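# Set block flat on rack rails, keep rope on table

## Task

Put the block down so it rests flat across both rails of the rack, and by the end have the rope, which now drapes past the table's edge, lie entirely on the table with no part of it hanging over.

## Robot and tools

Robot: two six-joint arms, left_arm and right_arm, each ending in a four-digit hand (index, middle, ring, thumb). right_arm has a right hand; left_arm has its mirror image. Measured base positions in the scene frame: left_arm (-0.067, +0.364, 0) m, right_arm (+0.046, -0.518, 0) m, each yawed about -0.01 rad.

Frames. Scene frame: origin at table-top height midway between the nominal bases, +z up, +x out over the table, left_arm on the +y side (not tied to image left/right). Every hand pose, velocity, target and offset an arm reports or receives is in that arm's own base frame. Hand point axes (right hand): +z along straight fingers toward the tips, +y out of the palm face, +x across the palm away from the thumb; on the left hand +x points toward the thumb. A rigid mast juts from the wrist on the palm side and can strike objects.

A row is 48 numbers, each in [-1, 1], always for both arms: left dx, dy, dz, rx, ry, rz; left hand's 16 motor goals; left current_limit; left speed; then the same 24 for the right arm. dx..rz are an offset, not a pose: measured from that arm's Hand target as it stood when the action (or move) began, along the arm's base axes. 1.0 equals 0.6 m or 180 degrees; rx, ry, rz form a single rotation vector, turning about the Hand target's position. Six zeros re-request the current Hand target. Sending the same offset again moves further.

Hand numbers are absolute goals, never offsets; 0 is a real goal. Motor order: index_mcp, index_abd, index_pip, index_dip, middle_mcp, middle_abd, middle_pip, middle_dip, ring_mcp, ring_abd, ring_pip, ring_dip, thumb_cmc, thumb_axl, thumb_mcp, thumb_ipl. Each scales linearly between its hinge stops; lower values mostly bend fingers toward the palm and swing the thumb in front of it. Open hand: +0.75, 0, +0.58, +0.70 for each finger; thumb +0.71, +0.68, +0.23, +0.17. current_limit maps -1..+1 to 0..550 mA (floor 11 mA); speed sets hinge rate (speed+1)/2 times 8.5 rad/s. Defaults +0.4 and -0.6; the last values sent persist. To leave a hand untouched, copy back its hand_goal, hand_current_limit and hand_speed. A grip squeezes only while the goal lies past the object's surface.

Tools.
execute_actions(actions, cameras): actions is a list of actions; each action is up to 15 rows, one per 1/30 s step, and a short action repeats its final row. Every row counts from the action's starting Hand target. An empty list returns state plus all images.
move(target, speed, blend, stop_force, zero, blocking, cameras): target is one 48-number row or a list of up to 15; all rows are offsets from the same starting Hand targets. Straight paths, no obstacle avoidance, capped at 10 s. speed: m/s, 0.002 to 3.6, default 0.25 (turns up to twice that in rad/s), one value or one per target. blend: corner rounding in m, 0 = stop at each. stop_force: 3 to 120 N, ends an arm's path when its wrist sensor feels that much push against the motion; not reliable while the hand rotates, and omit it when backing off a contact. zero (only with stop_force) re-zeroes first; blocking=false returns after about 0.5 s (not allowed with stop_force).
wait(seconds 0-10, cameras); stop(cameras) brakes a running move; zoom_image(camera, region [x0, y0, x1, y1] pixels, at most 504 per side); zero_wrist_force(arm); finished_scene(scene=1) ends irreversibly.
Cameras: cam_high, cam_left_wrist, cam_right_wrist, each 504x504; "all" shows every one.

Results: end_effector_position (m), end_effector_quat_wxyz and velocities in the arm's base frame; Hand target (the base for the next offsets; the hand often settles a little short, so resend the gap); Joint positions and torques; Wrist force/torque along the end effector axes, plus the peak since last shown; hand_goal, hand_measured, hand_current_ma, hand_state (moving, goal, blocked, overload). A move adds a "move:" line: done, off_target, moving, held or fault, and limits=paced or held. Watch for MOTOR HOT, HAND FAULT and fault-stop lines.

Cautions. Orientation commands are clipped to 32 degrees from the current one per step. Arms stop for 10 s if contact torque hits a joint limit (wrist joints 24.3 N m) or external force reaches about 150 N; even slightly overshooting a firm contact can trigger this. Do not let the arms or hands press each other. A hand motor above 495 mA for 5 s shuts down. Prolonged loads or stretched poses heat motors, risking a long stop at 85 °C. Keep paths away from an arm's own base. Approach slowly; do not slam, drop the block from height, release moving parts, or let anything leave the table. Objects may occasionally be nudged by outside pushes. Check the result visually before finishing, since the goal must hold without the robot.

Each tool is called after ">>>" by a JSON object that holds its "name" and its "arguments".

## Session

>>> {"name": "execute_actions", "arguments": {"actions": []}}

Scene clock: 0.00 s.
left_arm: end_effector_position=(+0.4882, -0.1321, +0.1578) hand_goal=(+0.754, +0.000, +0.576, +0.696, +0.754, +0.000, +0.576, +0.696, +0.754, +0.000, +0.576, +0.696, +0.714, +0.678, +0.226, +0.168) hand_measured=(+0.754, +0.000, +0.576, +0.696, +0.754, +0.000, +0.576, +0.696, +0.754, +0.000, +0.576, +0.696, +0.714, +0.678, +0.226, +0.168) hand_current_ma=(+0, +0, +0, +0, +0, +0, +0, +0, +0, +0, +0, +0, +0, +0, +0, +0) hand_state=(goal, goal, goal, goal, goal, goal, goal, goal, goal, goal, goal, goal, goal, goal, goal, goal) hand_current_limit=0.40 hand_speed=-0.60 end_effector_quat_wxyz=(+0.015, +0.767, -0.033, -0.640) | right_arm: end_effector_position=(+0.4000, +0.5286, +0.2323) hand_goal=(+0.754, +0.000, +0.576, +0.696, +0.754, +0.000, +0.576, +0.696, +0.754, +0.000, +0.576, +0.696, +0.714, +0.678, +0.226, +0.168) hand_measured=(+0.754, +0.000, +0.576, +0.696, +0.754, +0.000, +0.576, +0.696, +0.754, +0.000, +0.576, +0.696, +0.714, +0.678, +0.226, +0.168) hand_current_ma=(+0, +0, +0, +0, +0, +0, +0, +0, +0, +0, +0, +0, +0, +0, +0, +0) hand_state=(goal, goal, goal, goal, goal, goal, goal, goal, goal, goal, goal, goal, goal, goal, goal, goal) hand_current_limit=0.40 hand_speed=-0.60 end_effector_quat_wxyz=(+0.005, -0.411, +0.898, -0.155)
Joint positions: left_arm=[3.259 -2.406 -1.084 -2.611 1.705 1.663] | right_arm=[0.697 -1.162 1.335 -1.67 -1.873 -1.722]
Joint velocities: within noise
Joint torques (N m): no reading
Motor temperatures (°C): left_arm=[26 25 24 33 33 38] | right_arm=[27 28 26 31 40 37]
Wrist force (N): no reading
Wrist torque (N m): no reading
Wrist force, peak (N): no reading
Hand target: left_arm +0.4882, -0.1321, +0.1578; +0.015, +0.767, -0.033, -0.640 | right_arm +0.4000, +0.5286, +0.2323; +0.005, -0.411, +0.898, -0.155

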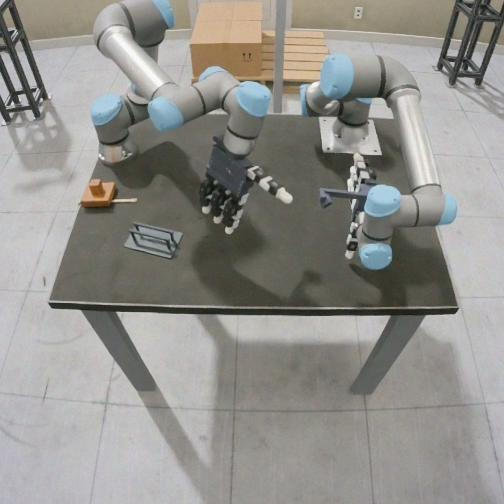

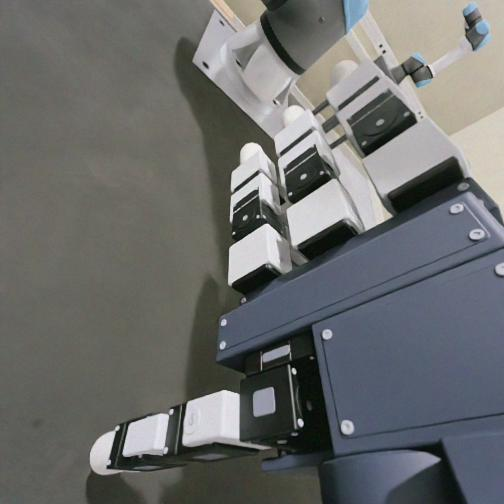

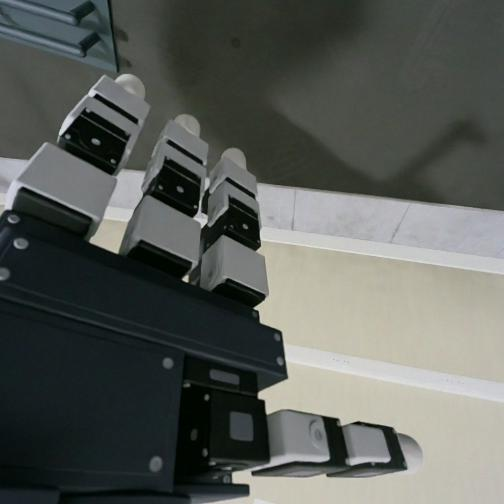

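>>> {"name": "zoom_image", "arguments": {"camera": "cam_high", "region": [50, 140, 210, 300]}}

>>> {"name": "zoom_image", "arguments": {"camera": "cam_high", "region": [70, 160, 150, 240]}}

>>> {"name": "zoom_image", "arguments": {"camera": "cam_high", "region": [0, 0, 504, 504]}}

Scaled by 3.150.

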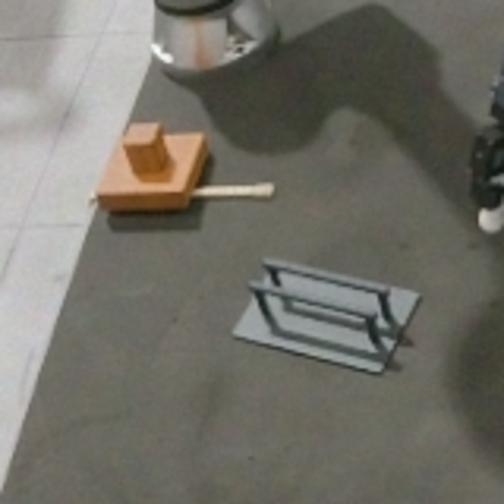

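Scaled by 6.300.

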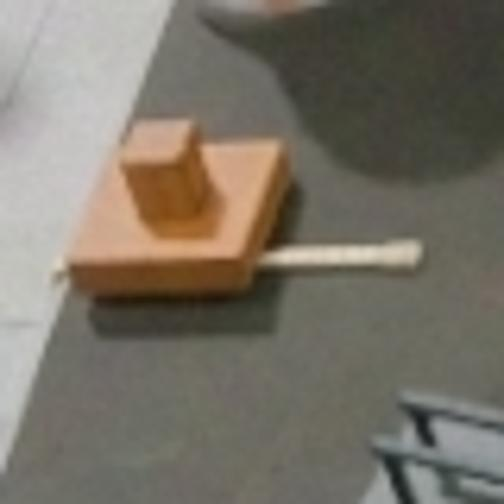

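Scaled by 1.000.

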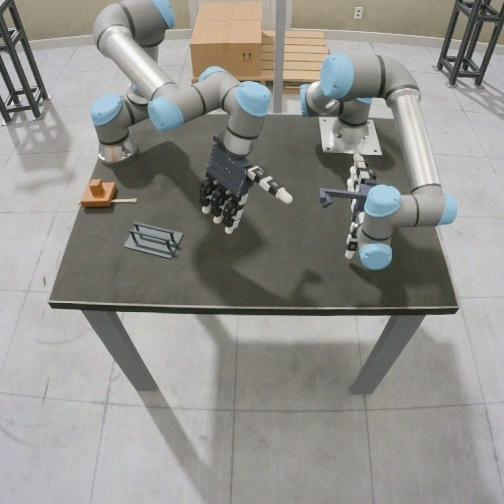

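>>> {"name": "zoom_image", "arguments": {"camera": "cam_high", "region": [60, 80, 190, 210]}}

>>> {"name": "zoom_image", "arguments": {"camera": "cam_high", "region": [290, 60, 480, 250]}}

>>> {"name": "zoom_image", "arguments": {"camera": "cam_high", "region": [40, 200, 170, 330]}}

>>> {"name": "zoom_image", "arguments": {"camera": "cam_high", "region": [180, 120, 310, 250]}}

Scaled by 3.877.

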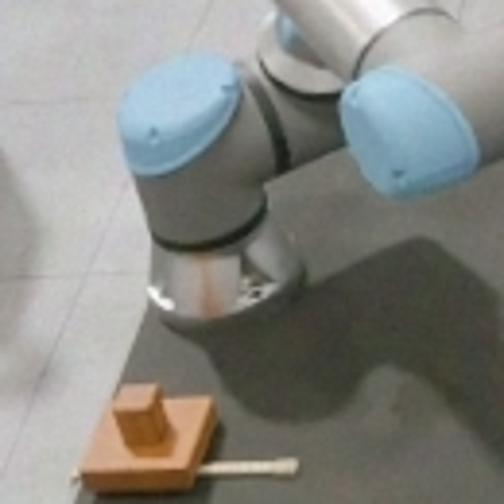

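Scaled by 2.653.

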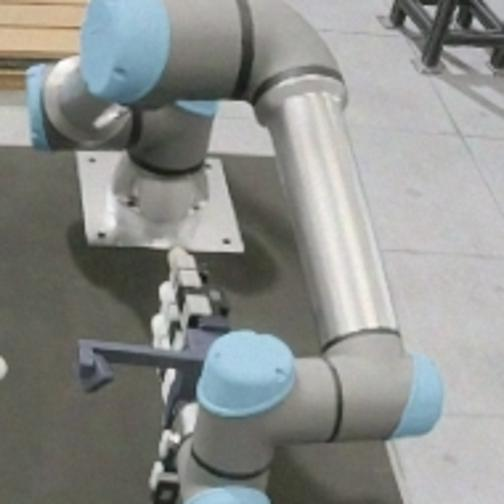

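Scaled by 3.877.

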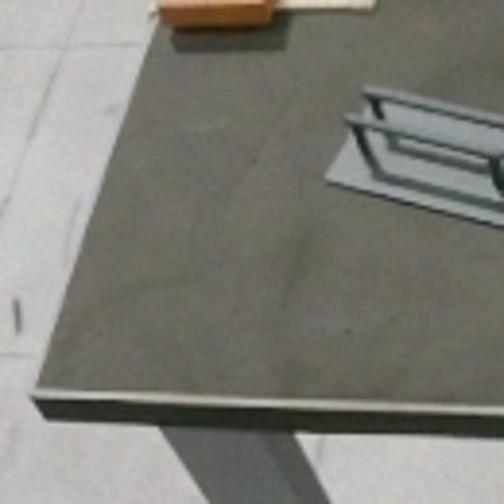

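Scaled by 3.877.

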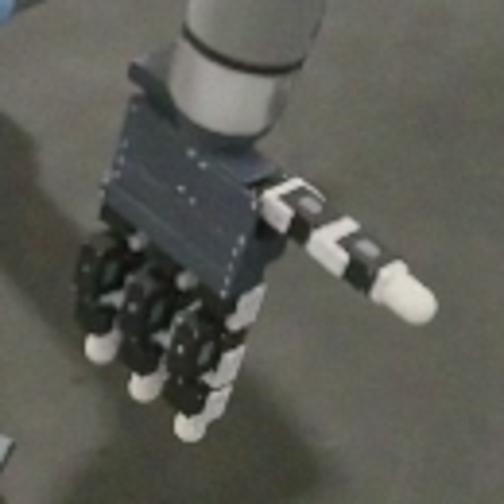

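>>> {"name": "move", "arguments": {"target": [0,0,0,0,0,0,0.754,0,0.576,0.696,0.754,0,0.576,0.696,0.754,0,0.576,0.696,0.714,0.678,0.226,0.168,0.4,-0.6,-0.30,-0.648,0.08,-0.4235,0.1157,-0.6501,-0.27,0,0.58,0.70,-0.27,0,0.58,0.70,0.30,0,-0.95,-0.40,-0.57,0.68,0.23,0.17,0.4,-0.6], "speed": 0.4, "cameras": ["all"]}}

Scene clock: 508.27 s.
left_arm: end_effector_position=(+0.4882, -0.1321, +0.1578) hand_goal=(+0.754, +0.000, +0.576, +0.696, +0.754, +0.000, +0.576, +0.696, +0.754, +0.000, +0.576, +0.696, +0.714, +0.678, +0.226, +0.168) hand_measured=(+0.754, +0.002, +0.576, +0.696, +0.754, +0.002, +0.576, +0.696, +0.754, +0.002, +0.576, +0.696, +0.714, +0.678, +0.226, +0.168) hand_current_ma=(-2, +3, +2, +0, -2, +4, +2, +0, -2, +3, +2, +0, +1, -2, -1, -1) hand_state=(goal, goal, goal, goal, goal, goal, goal, goal, goal, goal, goal, goal, goal, goal, goal, goal) hand_current_limit=0.40 hand_speed=-0.60 end_effector_quat_wxyz=(+0.015, +0.767, -0.033, -0.640) | right_arm: end_effector_position=(+0.2200, +0.1399, +0.2803) hand_goal=(-0.270, +0.000, +0.580, +0.700, -0.270, +0.000, +0.580, +0.700, +0.300, +0.000, -0.950, -0.400, -0.570, +0.680, +0.230, +0.170) hand_measured=(-0.270, +0.000, +0.578, +0.698, -0.270, +0.000, +0.578, +0.698, +0.298, +0.000, -0.942, -0.398, -0.568, +0.678, +0.226, +0.168) hand_current_ma=(+1, +0, -2, -5, +0, +0, -3, -4, -4, +0, +17, +6, +4, -5, -11, -6) hand_state=(goal, goal, goal, goal, goal, goal, goal, goal, goal, goal, goal, goal, goal, goal, goal, goal) hand_current_limit=0.40 hand_speed=-0.60 end_effector_quat_wxyz=(-0.454, +0.541, +0.542, -0.456)
Joint positions: left_arm=[3.259 -2.406 -1.084 -2.611 1.705 1.663] | right_arm=[0.069 -1.474 1.689 -0.389 -1.506 0.013]
Joint torques (N m): left_arm=[0.76 50.94 18.6 -1.3 0.23 -0.06] | right_arm=[-13.97 -29.22 -7.08 -1.07 1.92 1.53]
Wrist force (N): left_arm=[-0.1 0.1 -0.1] | right_arm=[0.9 1.4 -0.7]
Wrist torque (N m): left_arm=[0.02 0.01 -0.01] | right_arm=[0.10 -0.06 0.03]
Wrist force, peak (N): left_arm=[0.0 0.3 0.2] | right_arm=[0.5 2.0 -0.7]
Hand target: left_arm +0.4882, -0.1321, +0.1578; +0.015, +0.767, -0.033, -0.640 | right_arm +0.2200, +0.1398, +0.2803; -0.454, +0.541, +0.542, -0.456
Off the commanded pose: left_arm 0.000 m, 0 deg | right_arm 0.000 m, 0 deg.
move: done

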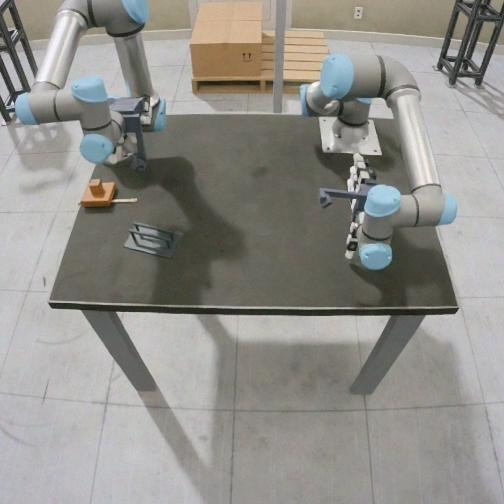

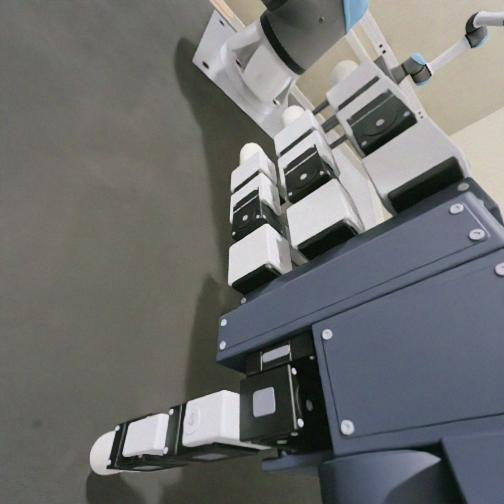

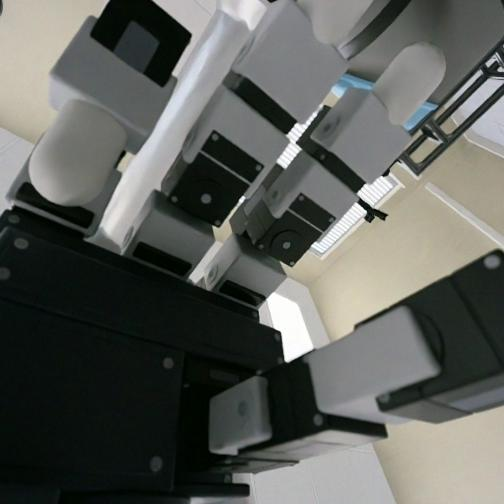

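>>> {"name": "zoom_image", "arguments": {"camera": "cam_high", "region": [70, 90, 160, 180]}}

>>> {"name": "zoom_image", "arguments": {"camera": "cam_high", "region": [75, 170, 145, 240]}}

Scaled by 5.600.

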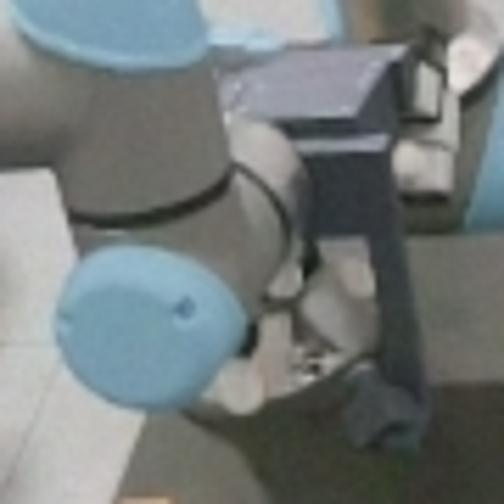

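Scaled by 7.200.

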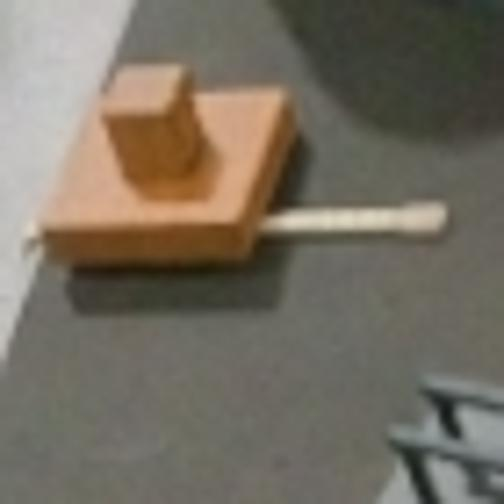

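>>> {"name": "move", "arguments": {"target": [0,0,0,0,0,0,0.754,0,0.576,0.696,0.754,0,0.576,0.696,0.754,0,0.576,0.696,0.714,0.678,0.226,0.168,0.4,-0.6,-0.0468,-0.0102,-0.2838,0.0333,0.0278,0,0.04,0,0.14,0.48,0.04,0,0.14,0.48,0.30,0,-0.95,-0.40,-0.57,0.68,0.23,0.17,0.4,-0.6], "speed": 0.15, "cameras": ["all"]}}

>>> {"name": "zoom_image", "arguments": {"camera": "cam_high", "region": [80, 140, 180, 240]}}

Scene clock: 613.27 s.
left_arm: end_effector_position=(+0.4882, -0.1321, +0.1578) hand_goal=(+0.754, +0.000, +0.576, +0.696, +0.754, +0.000, +0.576, +0.696, +0.754, +0.000, +0.576, +0.696, +0.714, +0.678, +0.226, +0.168) hand_measured=(+0.754, +0.002, +0.576, +0.696, +0.754, +0.002, +0.576, +0.696, +0.754, +0.002, +0.576, +0.696, +0.714, +0.678, +0.226, +0.168) hand_current_ma=(-2, +3, +2, +0, -2, +4, +2, +0, -2, +3, +2, +0, +1, -2, -1, -1) hand_state=(goal, goal, goal, goal, goal, goal, goal, goal, goal, goal, goal, goal, goal, goal, goal, goal) hand_current_limit=0.40 hand_speed=-0.60 end_effector_quat_wxyz=(+0.015, +0.767, -0.033, -0.640) | right_arm: end_effector_position=(+0.1920, +0.1337, +0.1101) hand_goal=(+0.040, +0.000, +0.140, +0.480, +0.040, +0.000, +0.140, +0.480, +0.300, +0.000, -0.950, -0.400, -0.570, +0.680, +0.230, +0.170) hand_measured=(+0.030, +0.000, +0.142, +0.482, +0.030, +0.000, +0.142, +0.482, +0.298, +0.000, -0.944, -0.398, -0.568, +0.678, +0.226, +0.168) hand_current_ma=(-29, +0, +4, +6, -28, +0, +6, +5, -6, +0, +16, +6, +4, -5, -9, -6) hand_state=(goal, goal, goal, goal, goal, goal, goal, goal, goal, goal, goal, goal, goal, goal, goal, goal) hand_current_limit=0.40 hand_speed=-0.60 end_effector_quat_wxyz=(+0.504, -0.496, -0.545, +0.450)
Joint positions: left_arm=[3.259 -2.406 -1.084 -2.611 1.705 1.663] | right_arm=[0.028 -1.304 2.017 -0.8 -1.532 -0.1]
Joint torques (N m): left_arm=[0.95 50.75 18.34 -1.2 0.17 0.07] | right_arm=[-11.45 -14.65 -1.3 -0.74 -1.79 -1.57]
Wrist force (N): left_arm=[0.1 -0.1 0.0] | right_arm=[0.3 1.6 -0.5]
Wrist torque (N m): left_arm=[-0.01 -0.01 0.00] | right_arm=[0.07 -0.01 0.18]
Wrist force, peak (N): left_arm=[-0.4 0.1 0.1] | right_arm=[0.5 2.6 -0.2]
Hand target: left_arm +0.4882, -0.1321, +0.1578; +0.015, +0.767, -0.033, -0.640 | right_arm +0.1919, +0.1337, +0.1100; +0.504, -0.496, -0.545, +0.450
Off the commanded pose: left_arm 0.000 m, 0 deg | right_arm 0.000 m, 0 deg.
move: done

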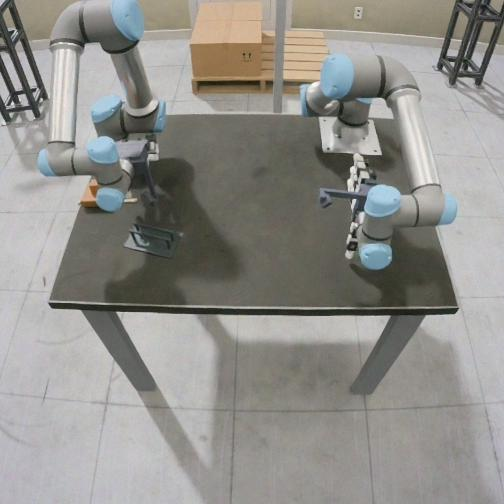

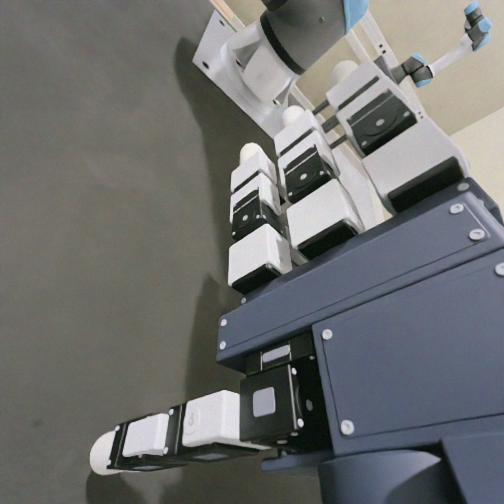

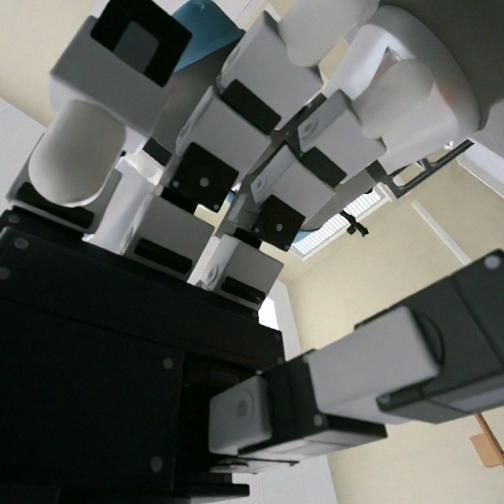

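Scaled by 5.040.

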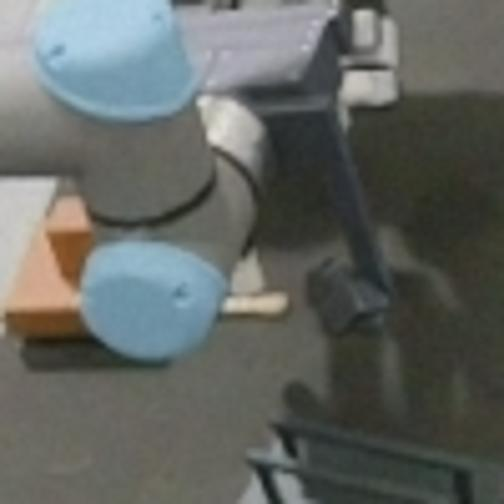

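>>> {"name": "move", "arguments": {"target": [0,0,0,0,0,0,0.754,0,0.576,0.696,0.754,0,0.576,0.696,0.754,0,0.576,0.696,0.714,0.678,0.226,0.168,0.4,-0.6,0,-0.025,-0.0967,0,0,0,0.04,0,0.14,0.48,0.04,0,0.14,0.48,0.30,0,-0.95,-0.40,-0.57,0.68,0.23,0.17,0.4,-0.6], "speed": 0.025, "stop_force": 4, "cameras": ["all"]}}

>>> {"name": "zoom_image", "arguments": {"camera": "cam_high", "region": [80, 140, 180, 240]}}

Scene clock: 659.43 s.
left_arm: end_effector_position=(+0.4882, -0.1321, +0.1578) hand_goal=(+0.754, +0.000, +0.576, +0.696, +0.754, +0.000, +0.576, +0.696, +0.754, +0.000, +0.576, +0.696, +0.714, +0.678, +0.226, +0.168) hand_measured=(+0.754, +0.002, +0.576, +0.696, +0.754, +0.002, +0.576, +0.696, +0.754, +0.002, +0.576, +0.696, +0.714, +0.678, +0.226, +0.168) hand_current_ma=(-2, +3, +2, +0, -2, +4, +2, +0, -2, +3, +2, +0, +1, -2, -1, -1) hand_state=(goal, goal, goal, goal, goal, goal, goal, goal, goal, goal, goal, goal, goal, goal, goal, goal) hand_current_limit=0.40 hand_speed=-0.60 end_effector_quat_wxyz=(+0.015, +0.767, -0.033, -0.640) | right_arm: end_effector_position=(+0.1919, +0.1203, +0.0582) hand_goal=(+0.040, +0.000, +0.140, +0.480, +0.040, +0.000, +0.140, +0.480, +0.300, +0.000, -0.950, -0.400, -0.570, +0.680, +0.230, +0.170) hand_measured=(+0.030, +0.000, +0.142, +0.482, +0.030, +0.000, +0.142, +0.482, +0.298, +0.000, -0.944, -0.398, -0.570, +0.678, +0.228, +0.168) hand_current_ma=(-28, +0, +4, +6, -28, +0, +6, +5, -6, +0, +16, +6, +1, -5, -6, -6) hand_state=(goal, goal, goal, goal, goal, goal, goal, goal, goal, goal, goal, goal, goal, goal, goal, goal) hand_current_limit=0.40 hand_speed=-0.60 end_effector_quat_wxyz=(+0.505, -0.496, -0.545, +0.450)
Joint positions: left_arm=[3.259 -2.406 -1.084 -2.611 1.705 1.663] | right_arm=[-0.004 -1.215 2.074 -0.945 -1.564 -0.103]
Joint torques (N m): left_arm=[0.34 50.52 18.49 -1.3 0.19 -0.07] | right_arm=[10.07 -32.83 -22.96 3.68 1.98 0.72]
Wrist force (N): left_arm=[-0.3 0.1 0.0] | right_arm=[0.1 -3.2 -0.5]
Wrist torque (N m): left_arm=[0.01 0.03 -0.02] | right_arm=[-0.36 0.03 0.21]
Wrist force, peak (N): left_arm=[-0.3 0.2 0.0] | right_arm=[0.3 -23.7 -0.8]
Hand target: left_arm +0.4882, -0.1321, +0.1578; +0.015, +0.767, -0.033, -0.640 | right_arm +0.1919, +0.1203, +0.0582; +0.505, -0.496, -0.545, +0.450 (not the last commanded pose)
Off the commanded pose: left_arm 0.000 m, 0 deg | right_arm 0.006 m, 0 deg.
move: contact (right_arm)

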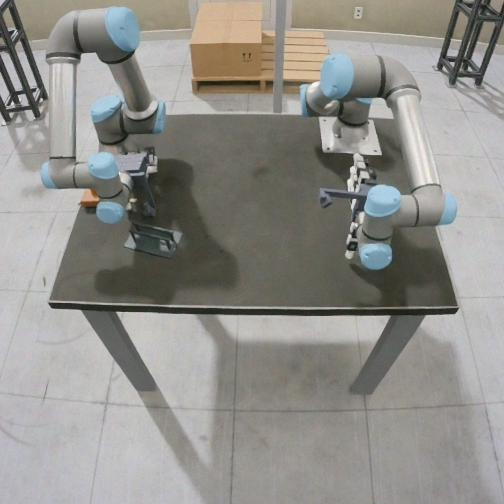

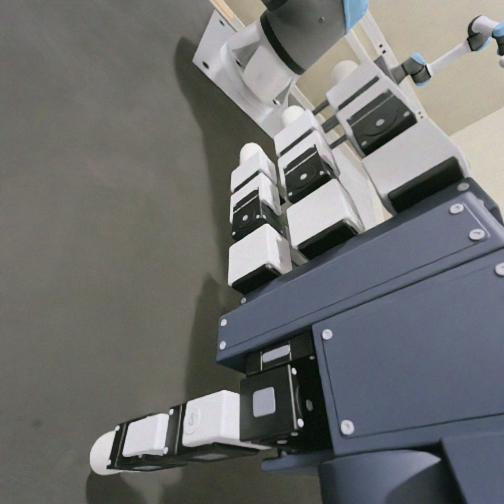

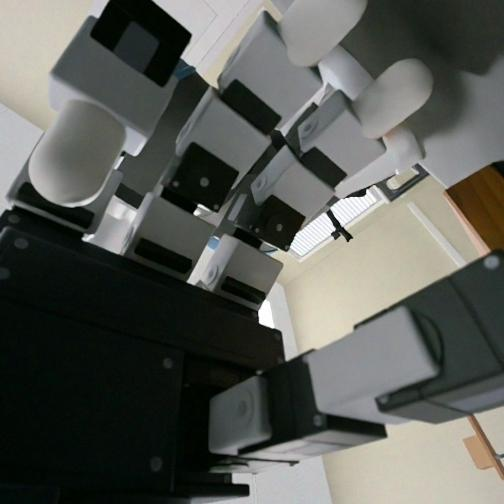

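Scaled by 5.040.

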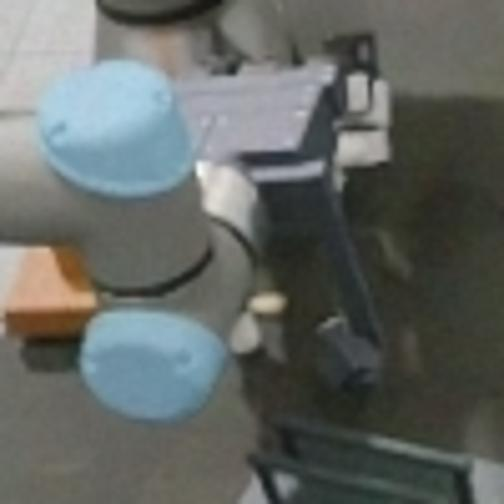

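>>> {"name": "move", "arguments": {"target": [[0,0,0,0,0,0,0.754,0,0.576,0.696,0.754,0,0.576,0.696,0.754,0,0.576,0.696,0.714,0.678,0.226,0.168,0.4,-0.6,0.008,0,0.0025,0,0,0,0.04,0,0.14,0.48,0.04,0,0.14,0.48,0.30,0,-0.95,-0.40,-0.57,0.68,0.23,0.17,0.4,-0.8],[0,0,0,0,0,0,0.754,0,0.576,0.696,0.754,0,0.576,0.696,0.754,0,0.576,0.696,0.714,0.678,0.226,0.168,0.4,-0.6,0.008,0,0.0025,0,0,0,-0.425,0,0.285,0.52,-0.425,0,0.285,0.52,0.30,0,-0.95,-0.40,-0.57,0.68,0.03,0.17,0.4,-0.8]], "speed": 0.05, "cameras": ["all"]}}

>>> {"name": "zoom_image", "arguments": {"camera": "cam_high", "region": [80, 140, 180, 240]}}

Scene clock: 687.13 s.
left_arm: end_effector_position=(+0.4882, -0.1321, +0.1578) hand_goal=(+0.754, +0.000, +0.576, +0.696, +0.754, +0.000, +0.576, +0.696, +0.754, +0.000, +0.576, +0.696, +0.714, +0.678, +0.226, +0.168) hand_measured=(+0.754, +0.002, +0.576, +0.696, +0.754, +0.002, +0.576, +0.696, +0.754, +0.002, +0.576, +0.696, +0.714, +0.678, +0.226, +0.168) hand_current_ma=(-2, +3, +2, +0, -2, +4, +2, +0, -2, +3, +2, +0, +1, -2, -1, -1) hand_state=(goal, goal, goal, goal, goal, goal, goal, goal, goal, goal, goal, goal, goal, goal, goal, goal) hand_current_limit=0.40 hand_speed=-0.60 end_effector_quat_wxyz=(+0.015, +0.767, -0.033, -0.640) | right_arm: end_effector_position=(+0.1967, +0.1203, +0.0597) hand_goal=(-0.424, +0.000, +0.286, +0.520, -0.424, +0.000, +0.286, +0.520, +0.300, +0.000, -0.950, -0.400, -0.570, +0.680, +0.030, +0.170) hand_measured=(-0.422, +0.000, +0.284, +0.518, -0.422, +0.000, +0.284, +0.518, +0.298, +0.000, -0.944, -0.398, -0.570, +0.678, +0.034, +0.168) hand_current_ma=(+4, +0, -3, -5, +4, +0, -5, -5, -6, +0, +16, +6, +1, -5, +13, -5) hand_state=(goal, goal, goal, goal, goal, goal, goal, goal, goal, goal, goal, goal, goal, goal, goal, goal) hand_current_limit=0.40 hand_speed=-0.80 end_effector_quat_wxyz=(+0.505, -0.496, -0.545, +0.450)
Joint positions: left_arm=[3.259 -2.406 -1.084 -2.611 1.705 1.663] | right_arm=[-0.004 -1.21 2.06 -0.936 -1.564 -0.103]
Joint torques (N m): left_arm=[0.75 50.59 18.84 -1.28 0.24 0.11] | right_arm=[10.29 -18.19 -23.55 4.32 1.99 0.97]
Wrist force (N): left_arm=[0.0 0.0 0.1] | right_arm=[0.3 2.1 -0.7]
Wrist torque (N m): left_arm=[-0.01 0.01 0.00] | right_arm=[0.21 0.01 0.18]
Wrist force, peak (N): left_arm=[-0.2 0.2 -0.2] | right_arm=[0.1 -3.7 -0.4]
Hand target: left_arm +0.4882, -0.1321, +0.1578; +0.015, +0.767, -0.033, -0.640 | right_arm +0.1967, +0.1203, +0.0597; +0.505, -0.496, -0.545, +0.450
Off the commanded pose: left_arm 0.000 m, 0 deg | right_arm 0.000 m, 0 deg.
move: done

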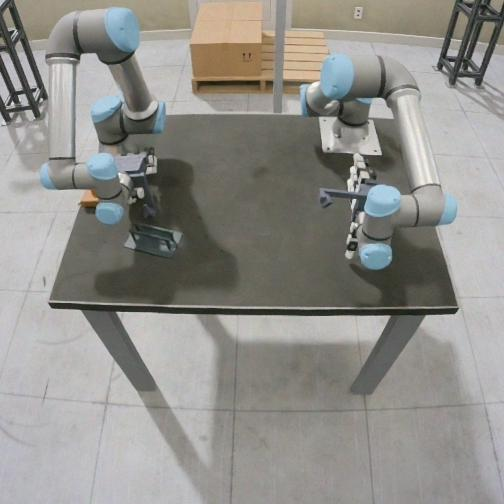

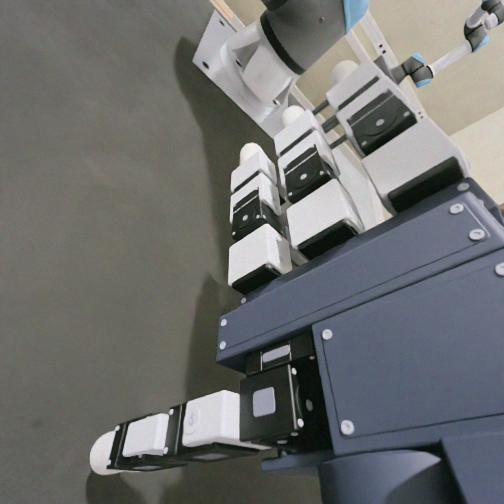

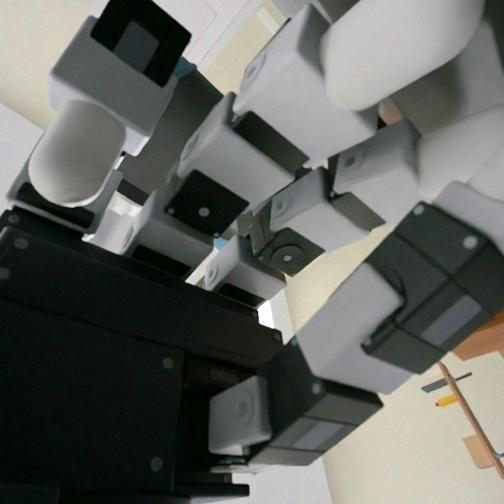

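Scaled by 5.040.

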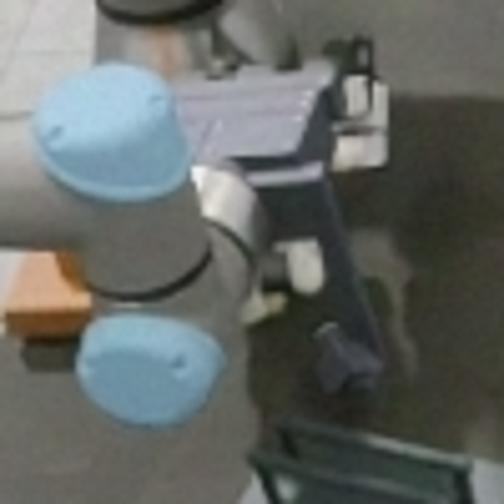

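>>> {"name": "zoom_image", "arguments": {"camera": "cam_right_wrist", "region": [304, 40, 504, 240]}}

>>> {"name": "zoom_image", "arguments": {"camera": "cam_high", "region": [115, 175, 155, 215]}}

Scaled by 2.520.

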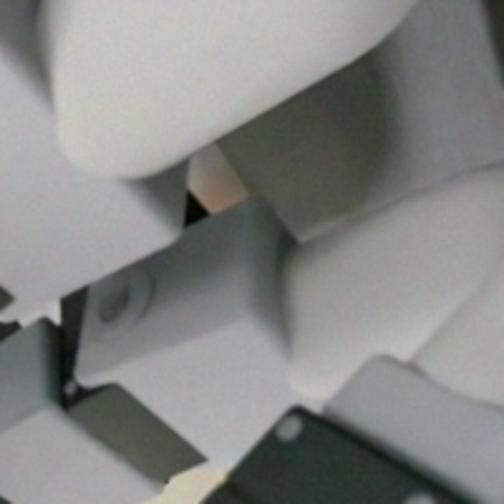

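Scaled by 12.600.

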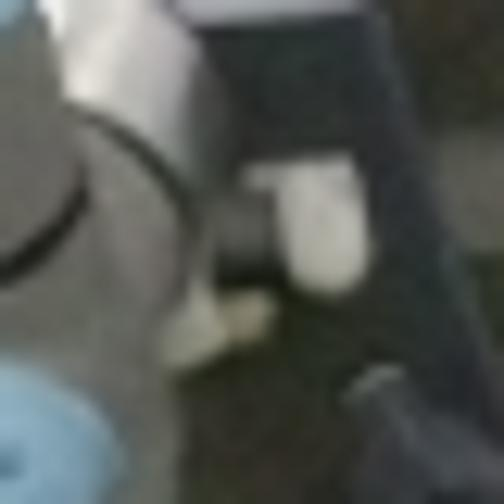

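>>> {"name": "move", "arguments": {"target": [0,0,0,0,0,0,0.754,0,0.576,0.696,0.754,0,0.576,0.696,0.754,0,0.576,0.696,0.714,0.678,0.226,0.168,0.4,-0.6,0,0,0,0,0,0,-0.54,0,0.285,0.52,-0.47,0,0.285,0.52,0.30,0,-0.95,-0.40,-0.57,0.68,-0.06,0.17,0.4,-0.8], "speed": 0.05, "cameras": ["cam_high","cam_right_wrist"]}}

>>> {"name": "zoom_image", "arguments": {"camera": "cam_high", "region": [115, 175, 155, 215]}}

>>> {"name": "zoom_image", "arguments": {"camera": "cam_right_wrist", "region": [304, 40, 504, 240]}}

Scene clock: 724.73 s.
left_arm: end_effector_position=(+0.4882, -0.1321, +0.1578) hand_goal=(+0.754, +0.000, +0.576, +0.696, +0.754, +0.000, +0.576, +0.696, +0.754, +0.000, +0.576, +0.696, +0.714, +0.678, +0.226, +0.168) hand_measured=(+0.754, +0.002, +0.576, +0.696, +0.754, +0.002, +0.576, +0.696, +0.754, +0.002, +0.576, +0.696, +0.714, +0.678, +0.226, +0.168) hand_current_ma=(-2, +3, +2, +0, -2, +4, +2, +0, -2, +3, +2, +0, +1, -2, -1, -1) hand_state=(goal, goal, goal, goal, goal, goal, goal, goal, goal, goal, goal, goal, goal, goal, goal, goal) hand_current_limit=0.40 hand_speed=-0.60 end_effector_quat_wxyz=(+0.015, +0.767, -0.033, -0.640) | right_arm: end_effector_position=(+0.1967, +0.1203, +0.0597) hand_goal=(-0.540, +0.000, +0.286, +0.520, -0.470, +0.000, +0.286, +0.520, +0.300, +0.000, -0.950, -0.400, -0.570, +0.680, -0.060, +0.170) hand_measured=(-0.454, +0.000, +0.306, +0.530, -0.468, +0.000, +0.284, +0.518, +0.298, +0.000, -0.944, -0.398, -0.570, +0.680, +0.020, +0.186) hand_current_ma=(+354, +0, +60, +24, +6, +0, -4, -4, -6, +0, +16, +6, +1, -2, +385, +63) hand_state=(blocked, goal, blocked, goal, goal, goal, goal, goal, goal, goal, goal, goal, goal, goal, blocked, goal) hand_current_limit=0.40 hand_speed=-0.80 end_effector_quat_wxyz=(+0.505, -0.496, -0.545, +0.450)
Joint positions: left_arm=[3.259 -2.406 -1.084 -2.611 1.705 1.663] | right_arm=[-0.004 -1.21 2.06 -0.936 -1.564 -0.103]
Joint torques (N m): left_arm=[0.07 50.67 18.49 -1.26 0.27 0.01] | right_arm=[10.09 -17.9 -20.76 4.05 1.8 0.99]
Wrist force (N): left_arm=[0.0 0.0 0.1] | right_arm=[0.0 1.6 -0.6]
Wrist torque (N m): left_arm=[0.00 0.01 -0.01] | right_arm=[0.13 0.04 0.15]
Wrist force, peak (N): left_arm=[-0.3 0.0 0.1] | right_arm=[0.1 2.1 -0.7]
Hand target: left_arm +0.4882, -0.1321, +0.1578; +0.015, +0.767, -0.033, -0.640 | right_arm +0.1967, +0.1203, +0.0597; +0.505, -0.496, -0.545, +0.450
Off the commanded pose: left_arm 0.000 m, 0 deg | right_arm 0.000 m, 0 deg.
move: done
Images, in order (width x height): cam_high 504x504, cam_right_wrist 504x504.

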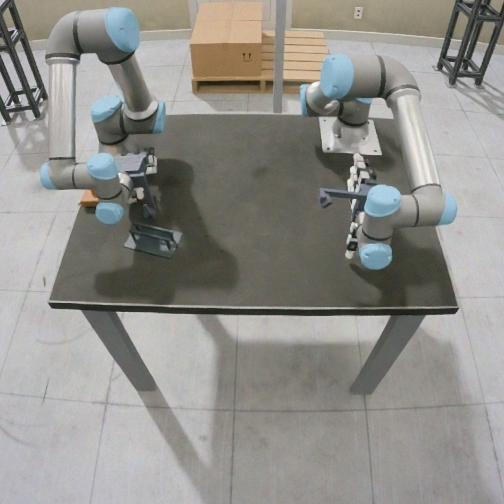

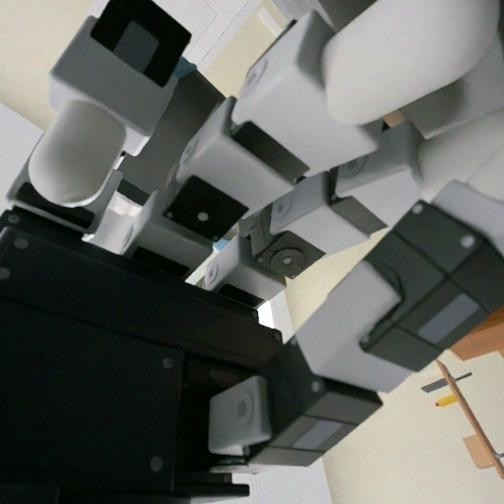

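Scaled by 12.600.

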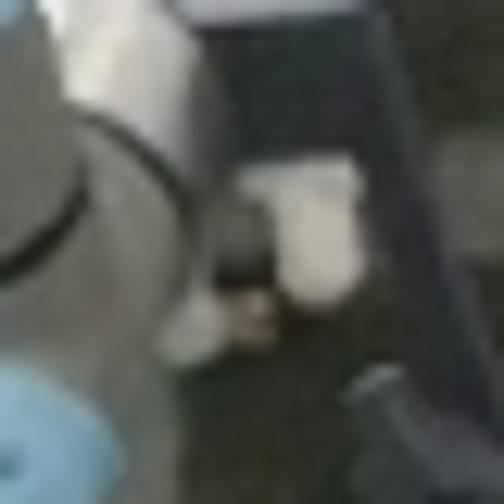

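Scaled by 2.520.

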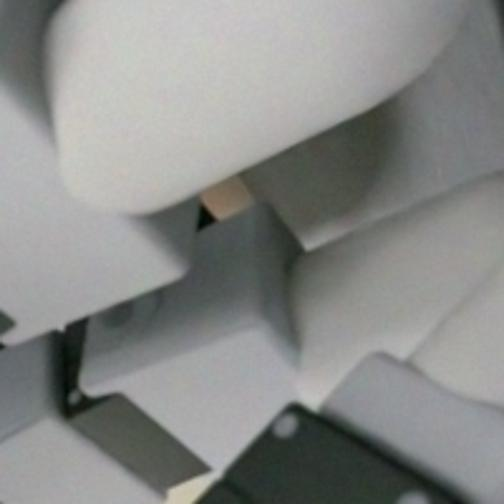

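>>> {"name": "move", "arguments": {"target": [[0,0,0,0,0,0,0.754,0,0.576,0.696,0.754,0,0.576,0.696,0.754,0,0.576,0.696,0.714,0.678,0.226,0.168,0.4,-0.6,0,0,0,0,0,0,-0.36,0,0.285,0.52,-0.36,0,0.285,0.52,0.30,0,-0.95,-0.40,-0.57,0.68,0.12,0.17,0.4,-0.8],[0,0,0,0,0,0,0.754,0,0.576,0.696,0.754,0,0.576,0.696,0.754,0,0.576,0.696,0.714,0.678,0.226,0.168,0.4,-0.6,0,0,-0.005,0,0,0,-0.36,0,0.285,0.52,-0.36,0,0.285,0.52,0.30,0,-0.95,-0.40,-0.57,0.68,0.12,0.17,0.4,-0.8],[0,0,0,0,0,0,0.754,0,0.576,0.696,0.754,0,0.576,0.696,0.754,0,0.576,0.696,0.714,0.678,0.226,0.168,0.4,-0.6,0,0,-0.005,0,0,0,-0.54,0,0.285,0.52,-0.47,0,0.285,0.52,0.30,0,-0.95,-0.40,-0.57,0.68,-0.06,0.17,0.4,-0.8]], "speed": 0.03}}

>>> {"name": "move", "arguments": {"target": [0,0,0,0,0,0,0.754,0,0.576,0.696,0.754,0,0.576,0.696,0.754,0,0.576,0.696,0.714,0.678,0.226,0.168,0.4,-0.6,0,0.05,0,0,0,0,-0.54,0,0.285,0.52,-0.47,0,0.285,0.52,0.30,0,-0.95,-0.40,-0.57,0.68,-0.06,0.17,0.4,-0.8], "speed": 0.03, "cameras": ["cam_high","cam_right_wrist"]}}

>>> {"name": "zoom_image", "arguments": {"camera": "cam_high", "region": [100, 165, 170, 235]}}

Scene clock: 770.50 s.
left_arm: end_effector_position=(+0.4882, -0.1321, +0.1578) hand_goal=(+0.754, +0.000, +0.576, +0.696, +0.754, +0.000, +0.576, +0.696, +0.754, +0.000, +0.576, +0.696, +0.714, +0.678, +0.226, +0.168) hand_measured=(+0.754, +0.002, +0.576, +0.696, +0.754, +0.002, +0.576, +0.696, +0.754, +0.002, +0.576, +0.696, +0.714, +0.678, +0.226, +0.168) hand_current_ma=(-2, +3, +2, +0, -2, +4, +2, +0, -2, +3, +2, +0, +1, -2, -1, -1) hand_state=(goal, goal, goal, goal, goal, goal, goal, goal, goal, goal, goal, goal, goal, goal, goal, goal) hand_current_limit=0.40 hand_speed=-0.60 end_effector_quat_wxyz=(+0.015, +0.767, -0.033, -0.640) | right_arm: end_effector_position=(+0.1967, +0.1203, +0.0567) hand_goal=(-0.540, +0.000, +0.286, +0.520, -0.470, +0.000, +0.286, +0.520, +0.300, +0.000, -0.950, -0.400, -0.570, +0.680, -0.060, +0.170) hand_measured=(-0.528, +0.000, +0.290, +0.524, -0.468, +0.000, +0.284, +0.518, +0.298, +0.000, -0.944, -0.398, -0.570, +0.680, +0.102, +0.192) hand_current_ma=(+34, +0, +9, +6, +5, +0, -4, -4, -6, +0, +16, +6, +1, -2, +385, +93) hand_state=(goal, goal, goal, goal, goal, goal, goal, goal, goal, goal, goal, goal, goal, goal, blocked, blocked) hand_current_limit=0.40 hand_speed=-0.80 end_effector_quat_wxyz=(+0.505, -0.496, -0.545, +0.450)
Joint positions: left_arm=[3.259 -2.406 -1.084 -2.611 1.705 1.663] | right_arm=[-0.004 -1.204 2.062 -0.945 -1.564 -0.103]
Joint torques (N m): left_arm=[0.56 50.99 17.98 -1.29 0.23 0.18] | right_arm=[9.6 -7.73 7.77 -4.44 1.77 -1.58]
Wrist force (N): left_arm=[-0.1 0.1 0.2] | right_arm=[0.5 -38.8 -8.4]
Wrist torque (N m): left_arm=[-0.01 0.02 -0.01] | right_arm=[-3.61 -0.12 0.53]
Wrist force, peak (N): left_arm=[-0.3 0.1 0.2] | right_arm=[0.5 -38.8 -8.4]
Hand target: left_arm +0.4882, -0.1321, +0.1578; +0.015, +0.767, -0.033, -0.640 | right_arm +0.1967, +0.1203, +0.0567; +0.505, -0.496, -0.545, +0.450
Off the commanded pose: left_arm 0.000 m, 0 deg | right_arm 0.000 m, 0 deg.
move: done

Scene clock: 771.97 s.
left_arm: end_effector_position=(+0.4882, -0.1321, +0.1578) hand_goal=(+0.754, +0.000, +0.576, +0.696, +0.754, +0.000, +0.576, +0.696, +0.754, +0.000, +0.576, +0.696, +0.714, +0.678, +0.226, +0.168) hand_measured=(+0.754, +0.002, +0.576, +0.696, +0.754, +0.002, +0.576, +0.696, +0.754, +0.002, +0.576, +0.696, +0.714, +0.678, +0.226, +0.168) hand_current_ma=(-2, +3, +2, +0, -2, +4, +2, +0, -2, +3, +2, +0, +1, -2, -1, -1) hand_state=(goal, goal, goal, goal, goal, goal, goal, goal, goal, goal, goal, goal, goal, goal, goal, goal) hand_current_limit=0.40 hand_speed=-0.60 end_effector_quat_wxyz=(+0.015, +0.767, -0.033, -0.640) | right_arm: end_effector_position=(+0.1967, +0.1503, +0.0567) hand_goal=(-0.540, +0.000, +0.286, +0.520, -0.470, +0.000, +0.286, +0.520, +0.300, +0.000, -0.950, -0.400, -0.570, +0.680, -0.060, +0.170) hand_measured=(-0.528, +0.268, +0.286, +0.512, -0.468, +0.000, +0.284, +0.518, +0.298, +0.000, -0.944, -0.398, -0.402, +0.682, +0.100, +0.196) hand_current_ma=(+37, +385, +0, -19, +5, +0, -4, -4, -6, +0, +16, +6, +384, +7, +385, +117) hand_state=(goal, blocked, goal, goal, goal, goal, goal, goal, goal, goal, goal, goal, blocked, goal, blocked, blocked) hand_current_limit=0.40 hand_speed=-0.80 end_effector_quat_wxyz=(+0.505, -0.496, -0.545, +0.450)
Joint positions: left_arm=[3.259 -2.406 -1.084 -2.611 1.705 1.663] | right_arm=[0.067 -1.186 2.033 -0.934 -1.493 -0.097]
Joint torques (N m): left_arm=[0.74 50.11 18.99 -1.3 0.23 0.13] | right_arm=[11.44 -10.44 -19.04 0.18 3.28 -1]
Wrist force (N): left_arm=[-0.1 -0.1 0.0] | right_arm=[-3.6 -35.3 -5.1]
Wrist torque (N m): left_arm=[-0.01 0.01 0.00] | right_arm=[-3.15 0.14 1.44]
Wrist force, peak (N): left_arm=[-0.3 -0.1 0.1] | right_arm=[-3.5 -61.9 -8.5]
Hand target: left_arm +0.4882, -0.1321, +0.1578; +0.015, +0.767, -0.033, -0.640 | right_arm +0.1967, +0.1503, +0.0567; +0.505, -0.496, -0.545, +0.450
Off the commanded pose: left_arm 0.000 m, 0 deg | right_arm 0.000 m, 0 deg.
move: done
Images, in order (width x height): cam_high 504x504, cam_right_wrist 504x504.

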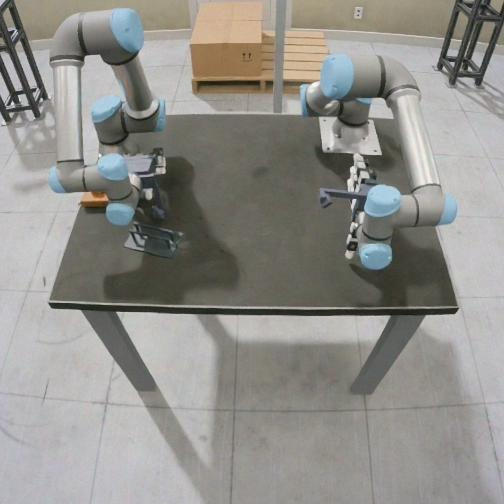

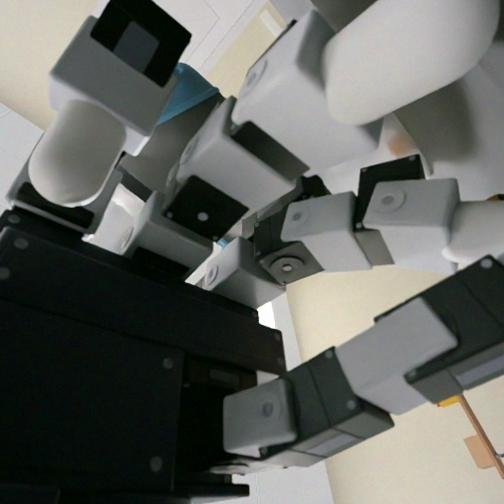

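Scaled by 7.200.

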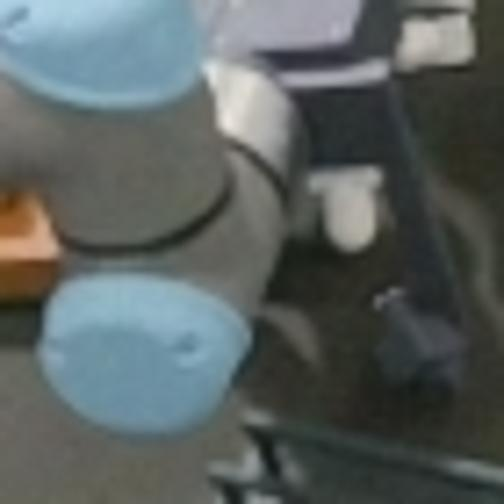

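>>> {"name": "move", "arguments": {"target": [0,0,0,0,0,0,0.754,0,0.576,0.696,0.754,0,0.576,0.696,0.754,0,0.576,0.696,0.714,0.678,0.226,0.168,0.4,-0.6,0,0,0.0045,0,0,0,-0.54,0,0.285,0.52,-0.47,0,0.285,0.52,0.30,0,-0.95,-0.40,-0.57,0.68,-0.06,0.17,0.4,-0.8], "speed": 0.03, "cameras": ["cam_high","cam_right_wrist"]}}

>>> {"name": "zoom_image", "arguments": {"camera": "cam_high", "region": [100, 165, 170, 235]}}

>>> {"name": "zoom_image", "arguments": {"camera": "cam_right_wrist", "region": [324, 60, 504, 240]}}

Scene clock: 786.80 s.
left_arm: end_effector_position=(+0.4882, -0.1321, +0.1578) hand_goal=(+0.754, +0.000, +0.576, +0.696, +0.754, +0.000, +0.576, +0.696, +0.754, +0.000, +0.576, +0.696, +0.714, +0.678, +0.226, +0.168) hand_measured=(+0.754, +0.002, +0.576, +0.696, +0.754, +0.002, +0.576, +0.696, +0.754, +0.002, +0.576, +0.696, +0.714, +0.678, +0.226, +0.168) hand_current_ma=(-2, +3, +2, +0, -2, +4, +2, +0, -2, +3, +2, +0, +1, -2, -1, -1) hand_state=(goal, goal, goal, goal, goal, goal, goal, goal, goal, goal, goal, goal, goal, goal, goal, goal) hand_current_limit=0.40 hand_speed=-0.60 end_effector_quat_wxyz=(+0.015, +0.767, -0.033, -0.640) | right_arm: end_effector_position=(+0.1967, +0.1504, +0.0594) hand_goal=(-0.540, +0.000, +0.286, +0.520, -0.470, +0.000, +0.286, +0.520, +0.300, +0.000, -0.950, -0.400, -0.570, +0.680, -0.060, +0.170) hand_measured=(-0.520, +0.002, +0.290, +0.518, -0.468, +0.000, +0.284, +0.518, +0.298, +0.000, -0.944, -0.398, -0.570, +0.682, +0.090, +0.196) hand_current_ma=(+63, +3, +9, -6, +5, +0, -4, -4, -6, +0, +16, +6, +1, +7, +385, +118) hand_state=(blocked, goal, goal, goal, goal, goal, goal, goal, goal, goal, goal, goal, goal, goal, blocked, blocked) hand_current_limit=0.40 hand_speed=-0.80 end_effector_quat_wxyz=(+0.505, -0.496, -0.545, +0.450)
Joint positions: left_arm=[3.259 -2.406 -1.084 -2.611 1.705 1.663] | right_arm=[0.067 -1.191 2.031 -0.927 -1.493 -0.097]
Joint torques (N m): left_arm=[0.35 50.48 18.75 -1.27 0.27 -0.05] | right_arm=[8.61 -36.94 -23.92 4.33 0.06 -1.19]
Wrist force (N): left_arm=[-0.1 0.0 0.0] | right_arm=[0.2 1.8 -0.6]
Wrist torque (N m): left_arm=[0.00 0.01 -0.01] | right_arm=[0.17 0.03 0.09]
Wrist force, peak (N): left_arm=[-0.3 0.2 0.1] | right_arm=[-3.5 -35.3 -5.1]
Hand target: left_arm +0.4882, -0.1321, +0.1578; +0.015, +0.767, -0.033, -0.640 | right_arm +0.1967, +0.1503, +0.0594; +0.505, -0.496, -0.545, +0.450
Off the commanded pose: left_arm 0.000 m, 0 deg | right_arm 0.000 m, 0 deg.
move: done
Images, in order (width x height): cam_high 504x504, cam_right_wrist 504x504.

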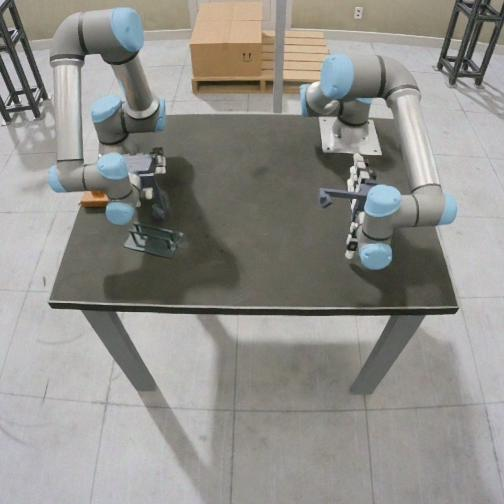

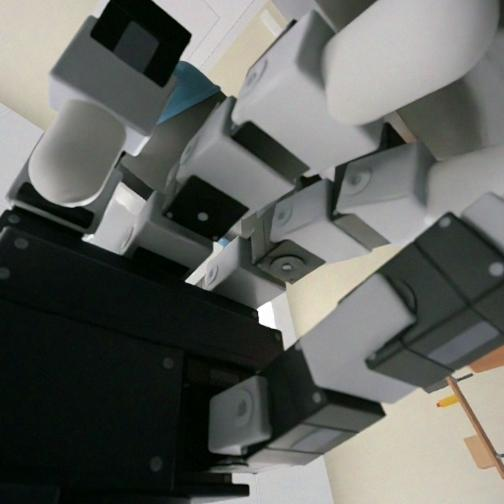

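Scaled by 7.200.

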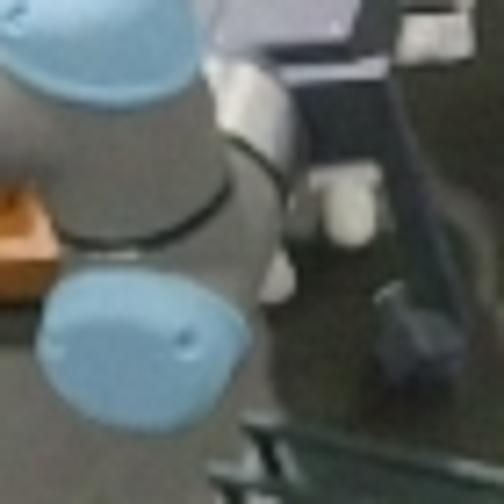

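Scaled by 2.800.

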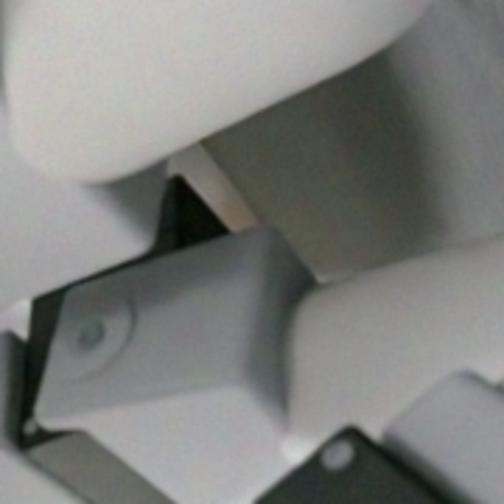

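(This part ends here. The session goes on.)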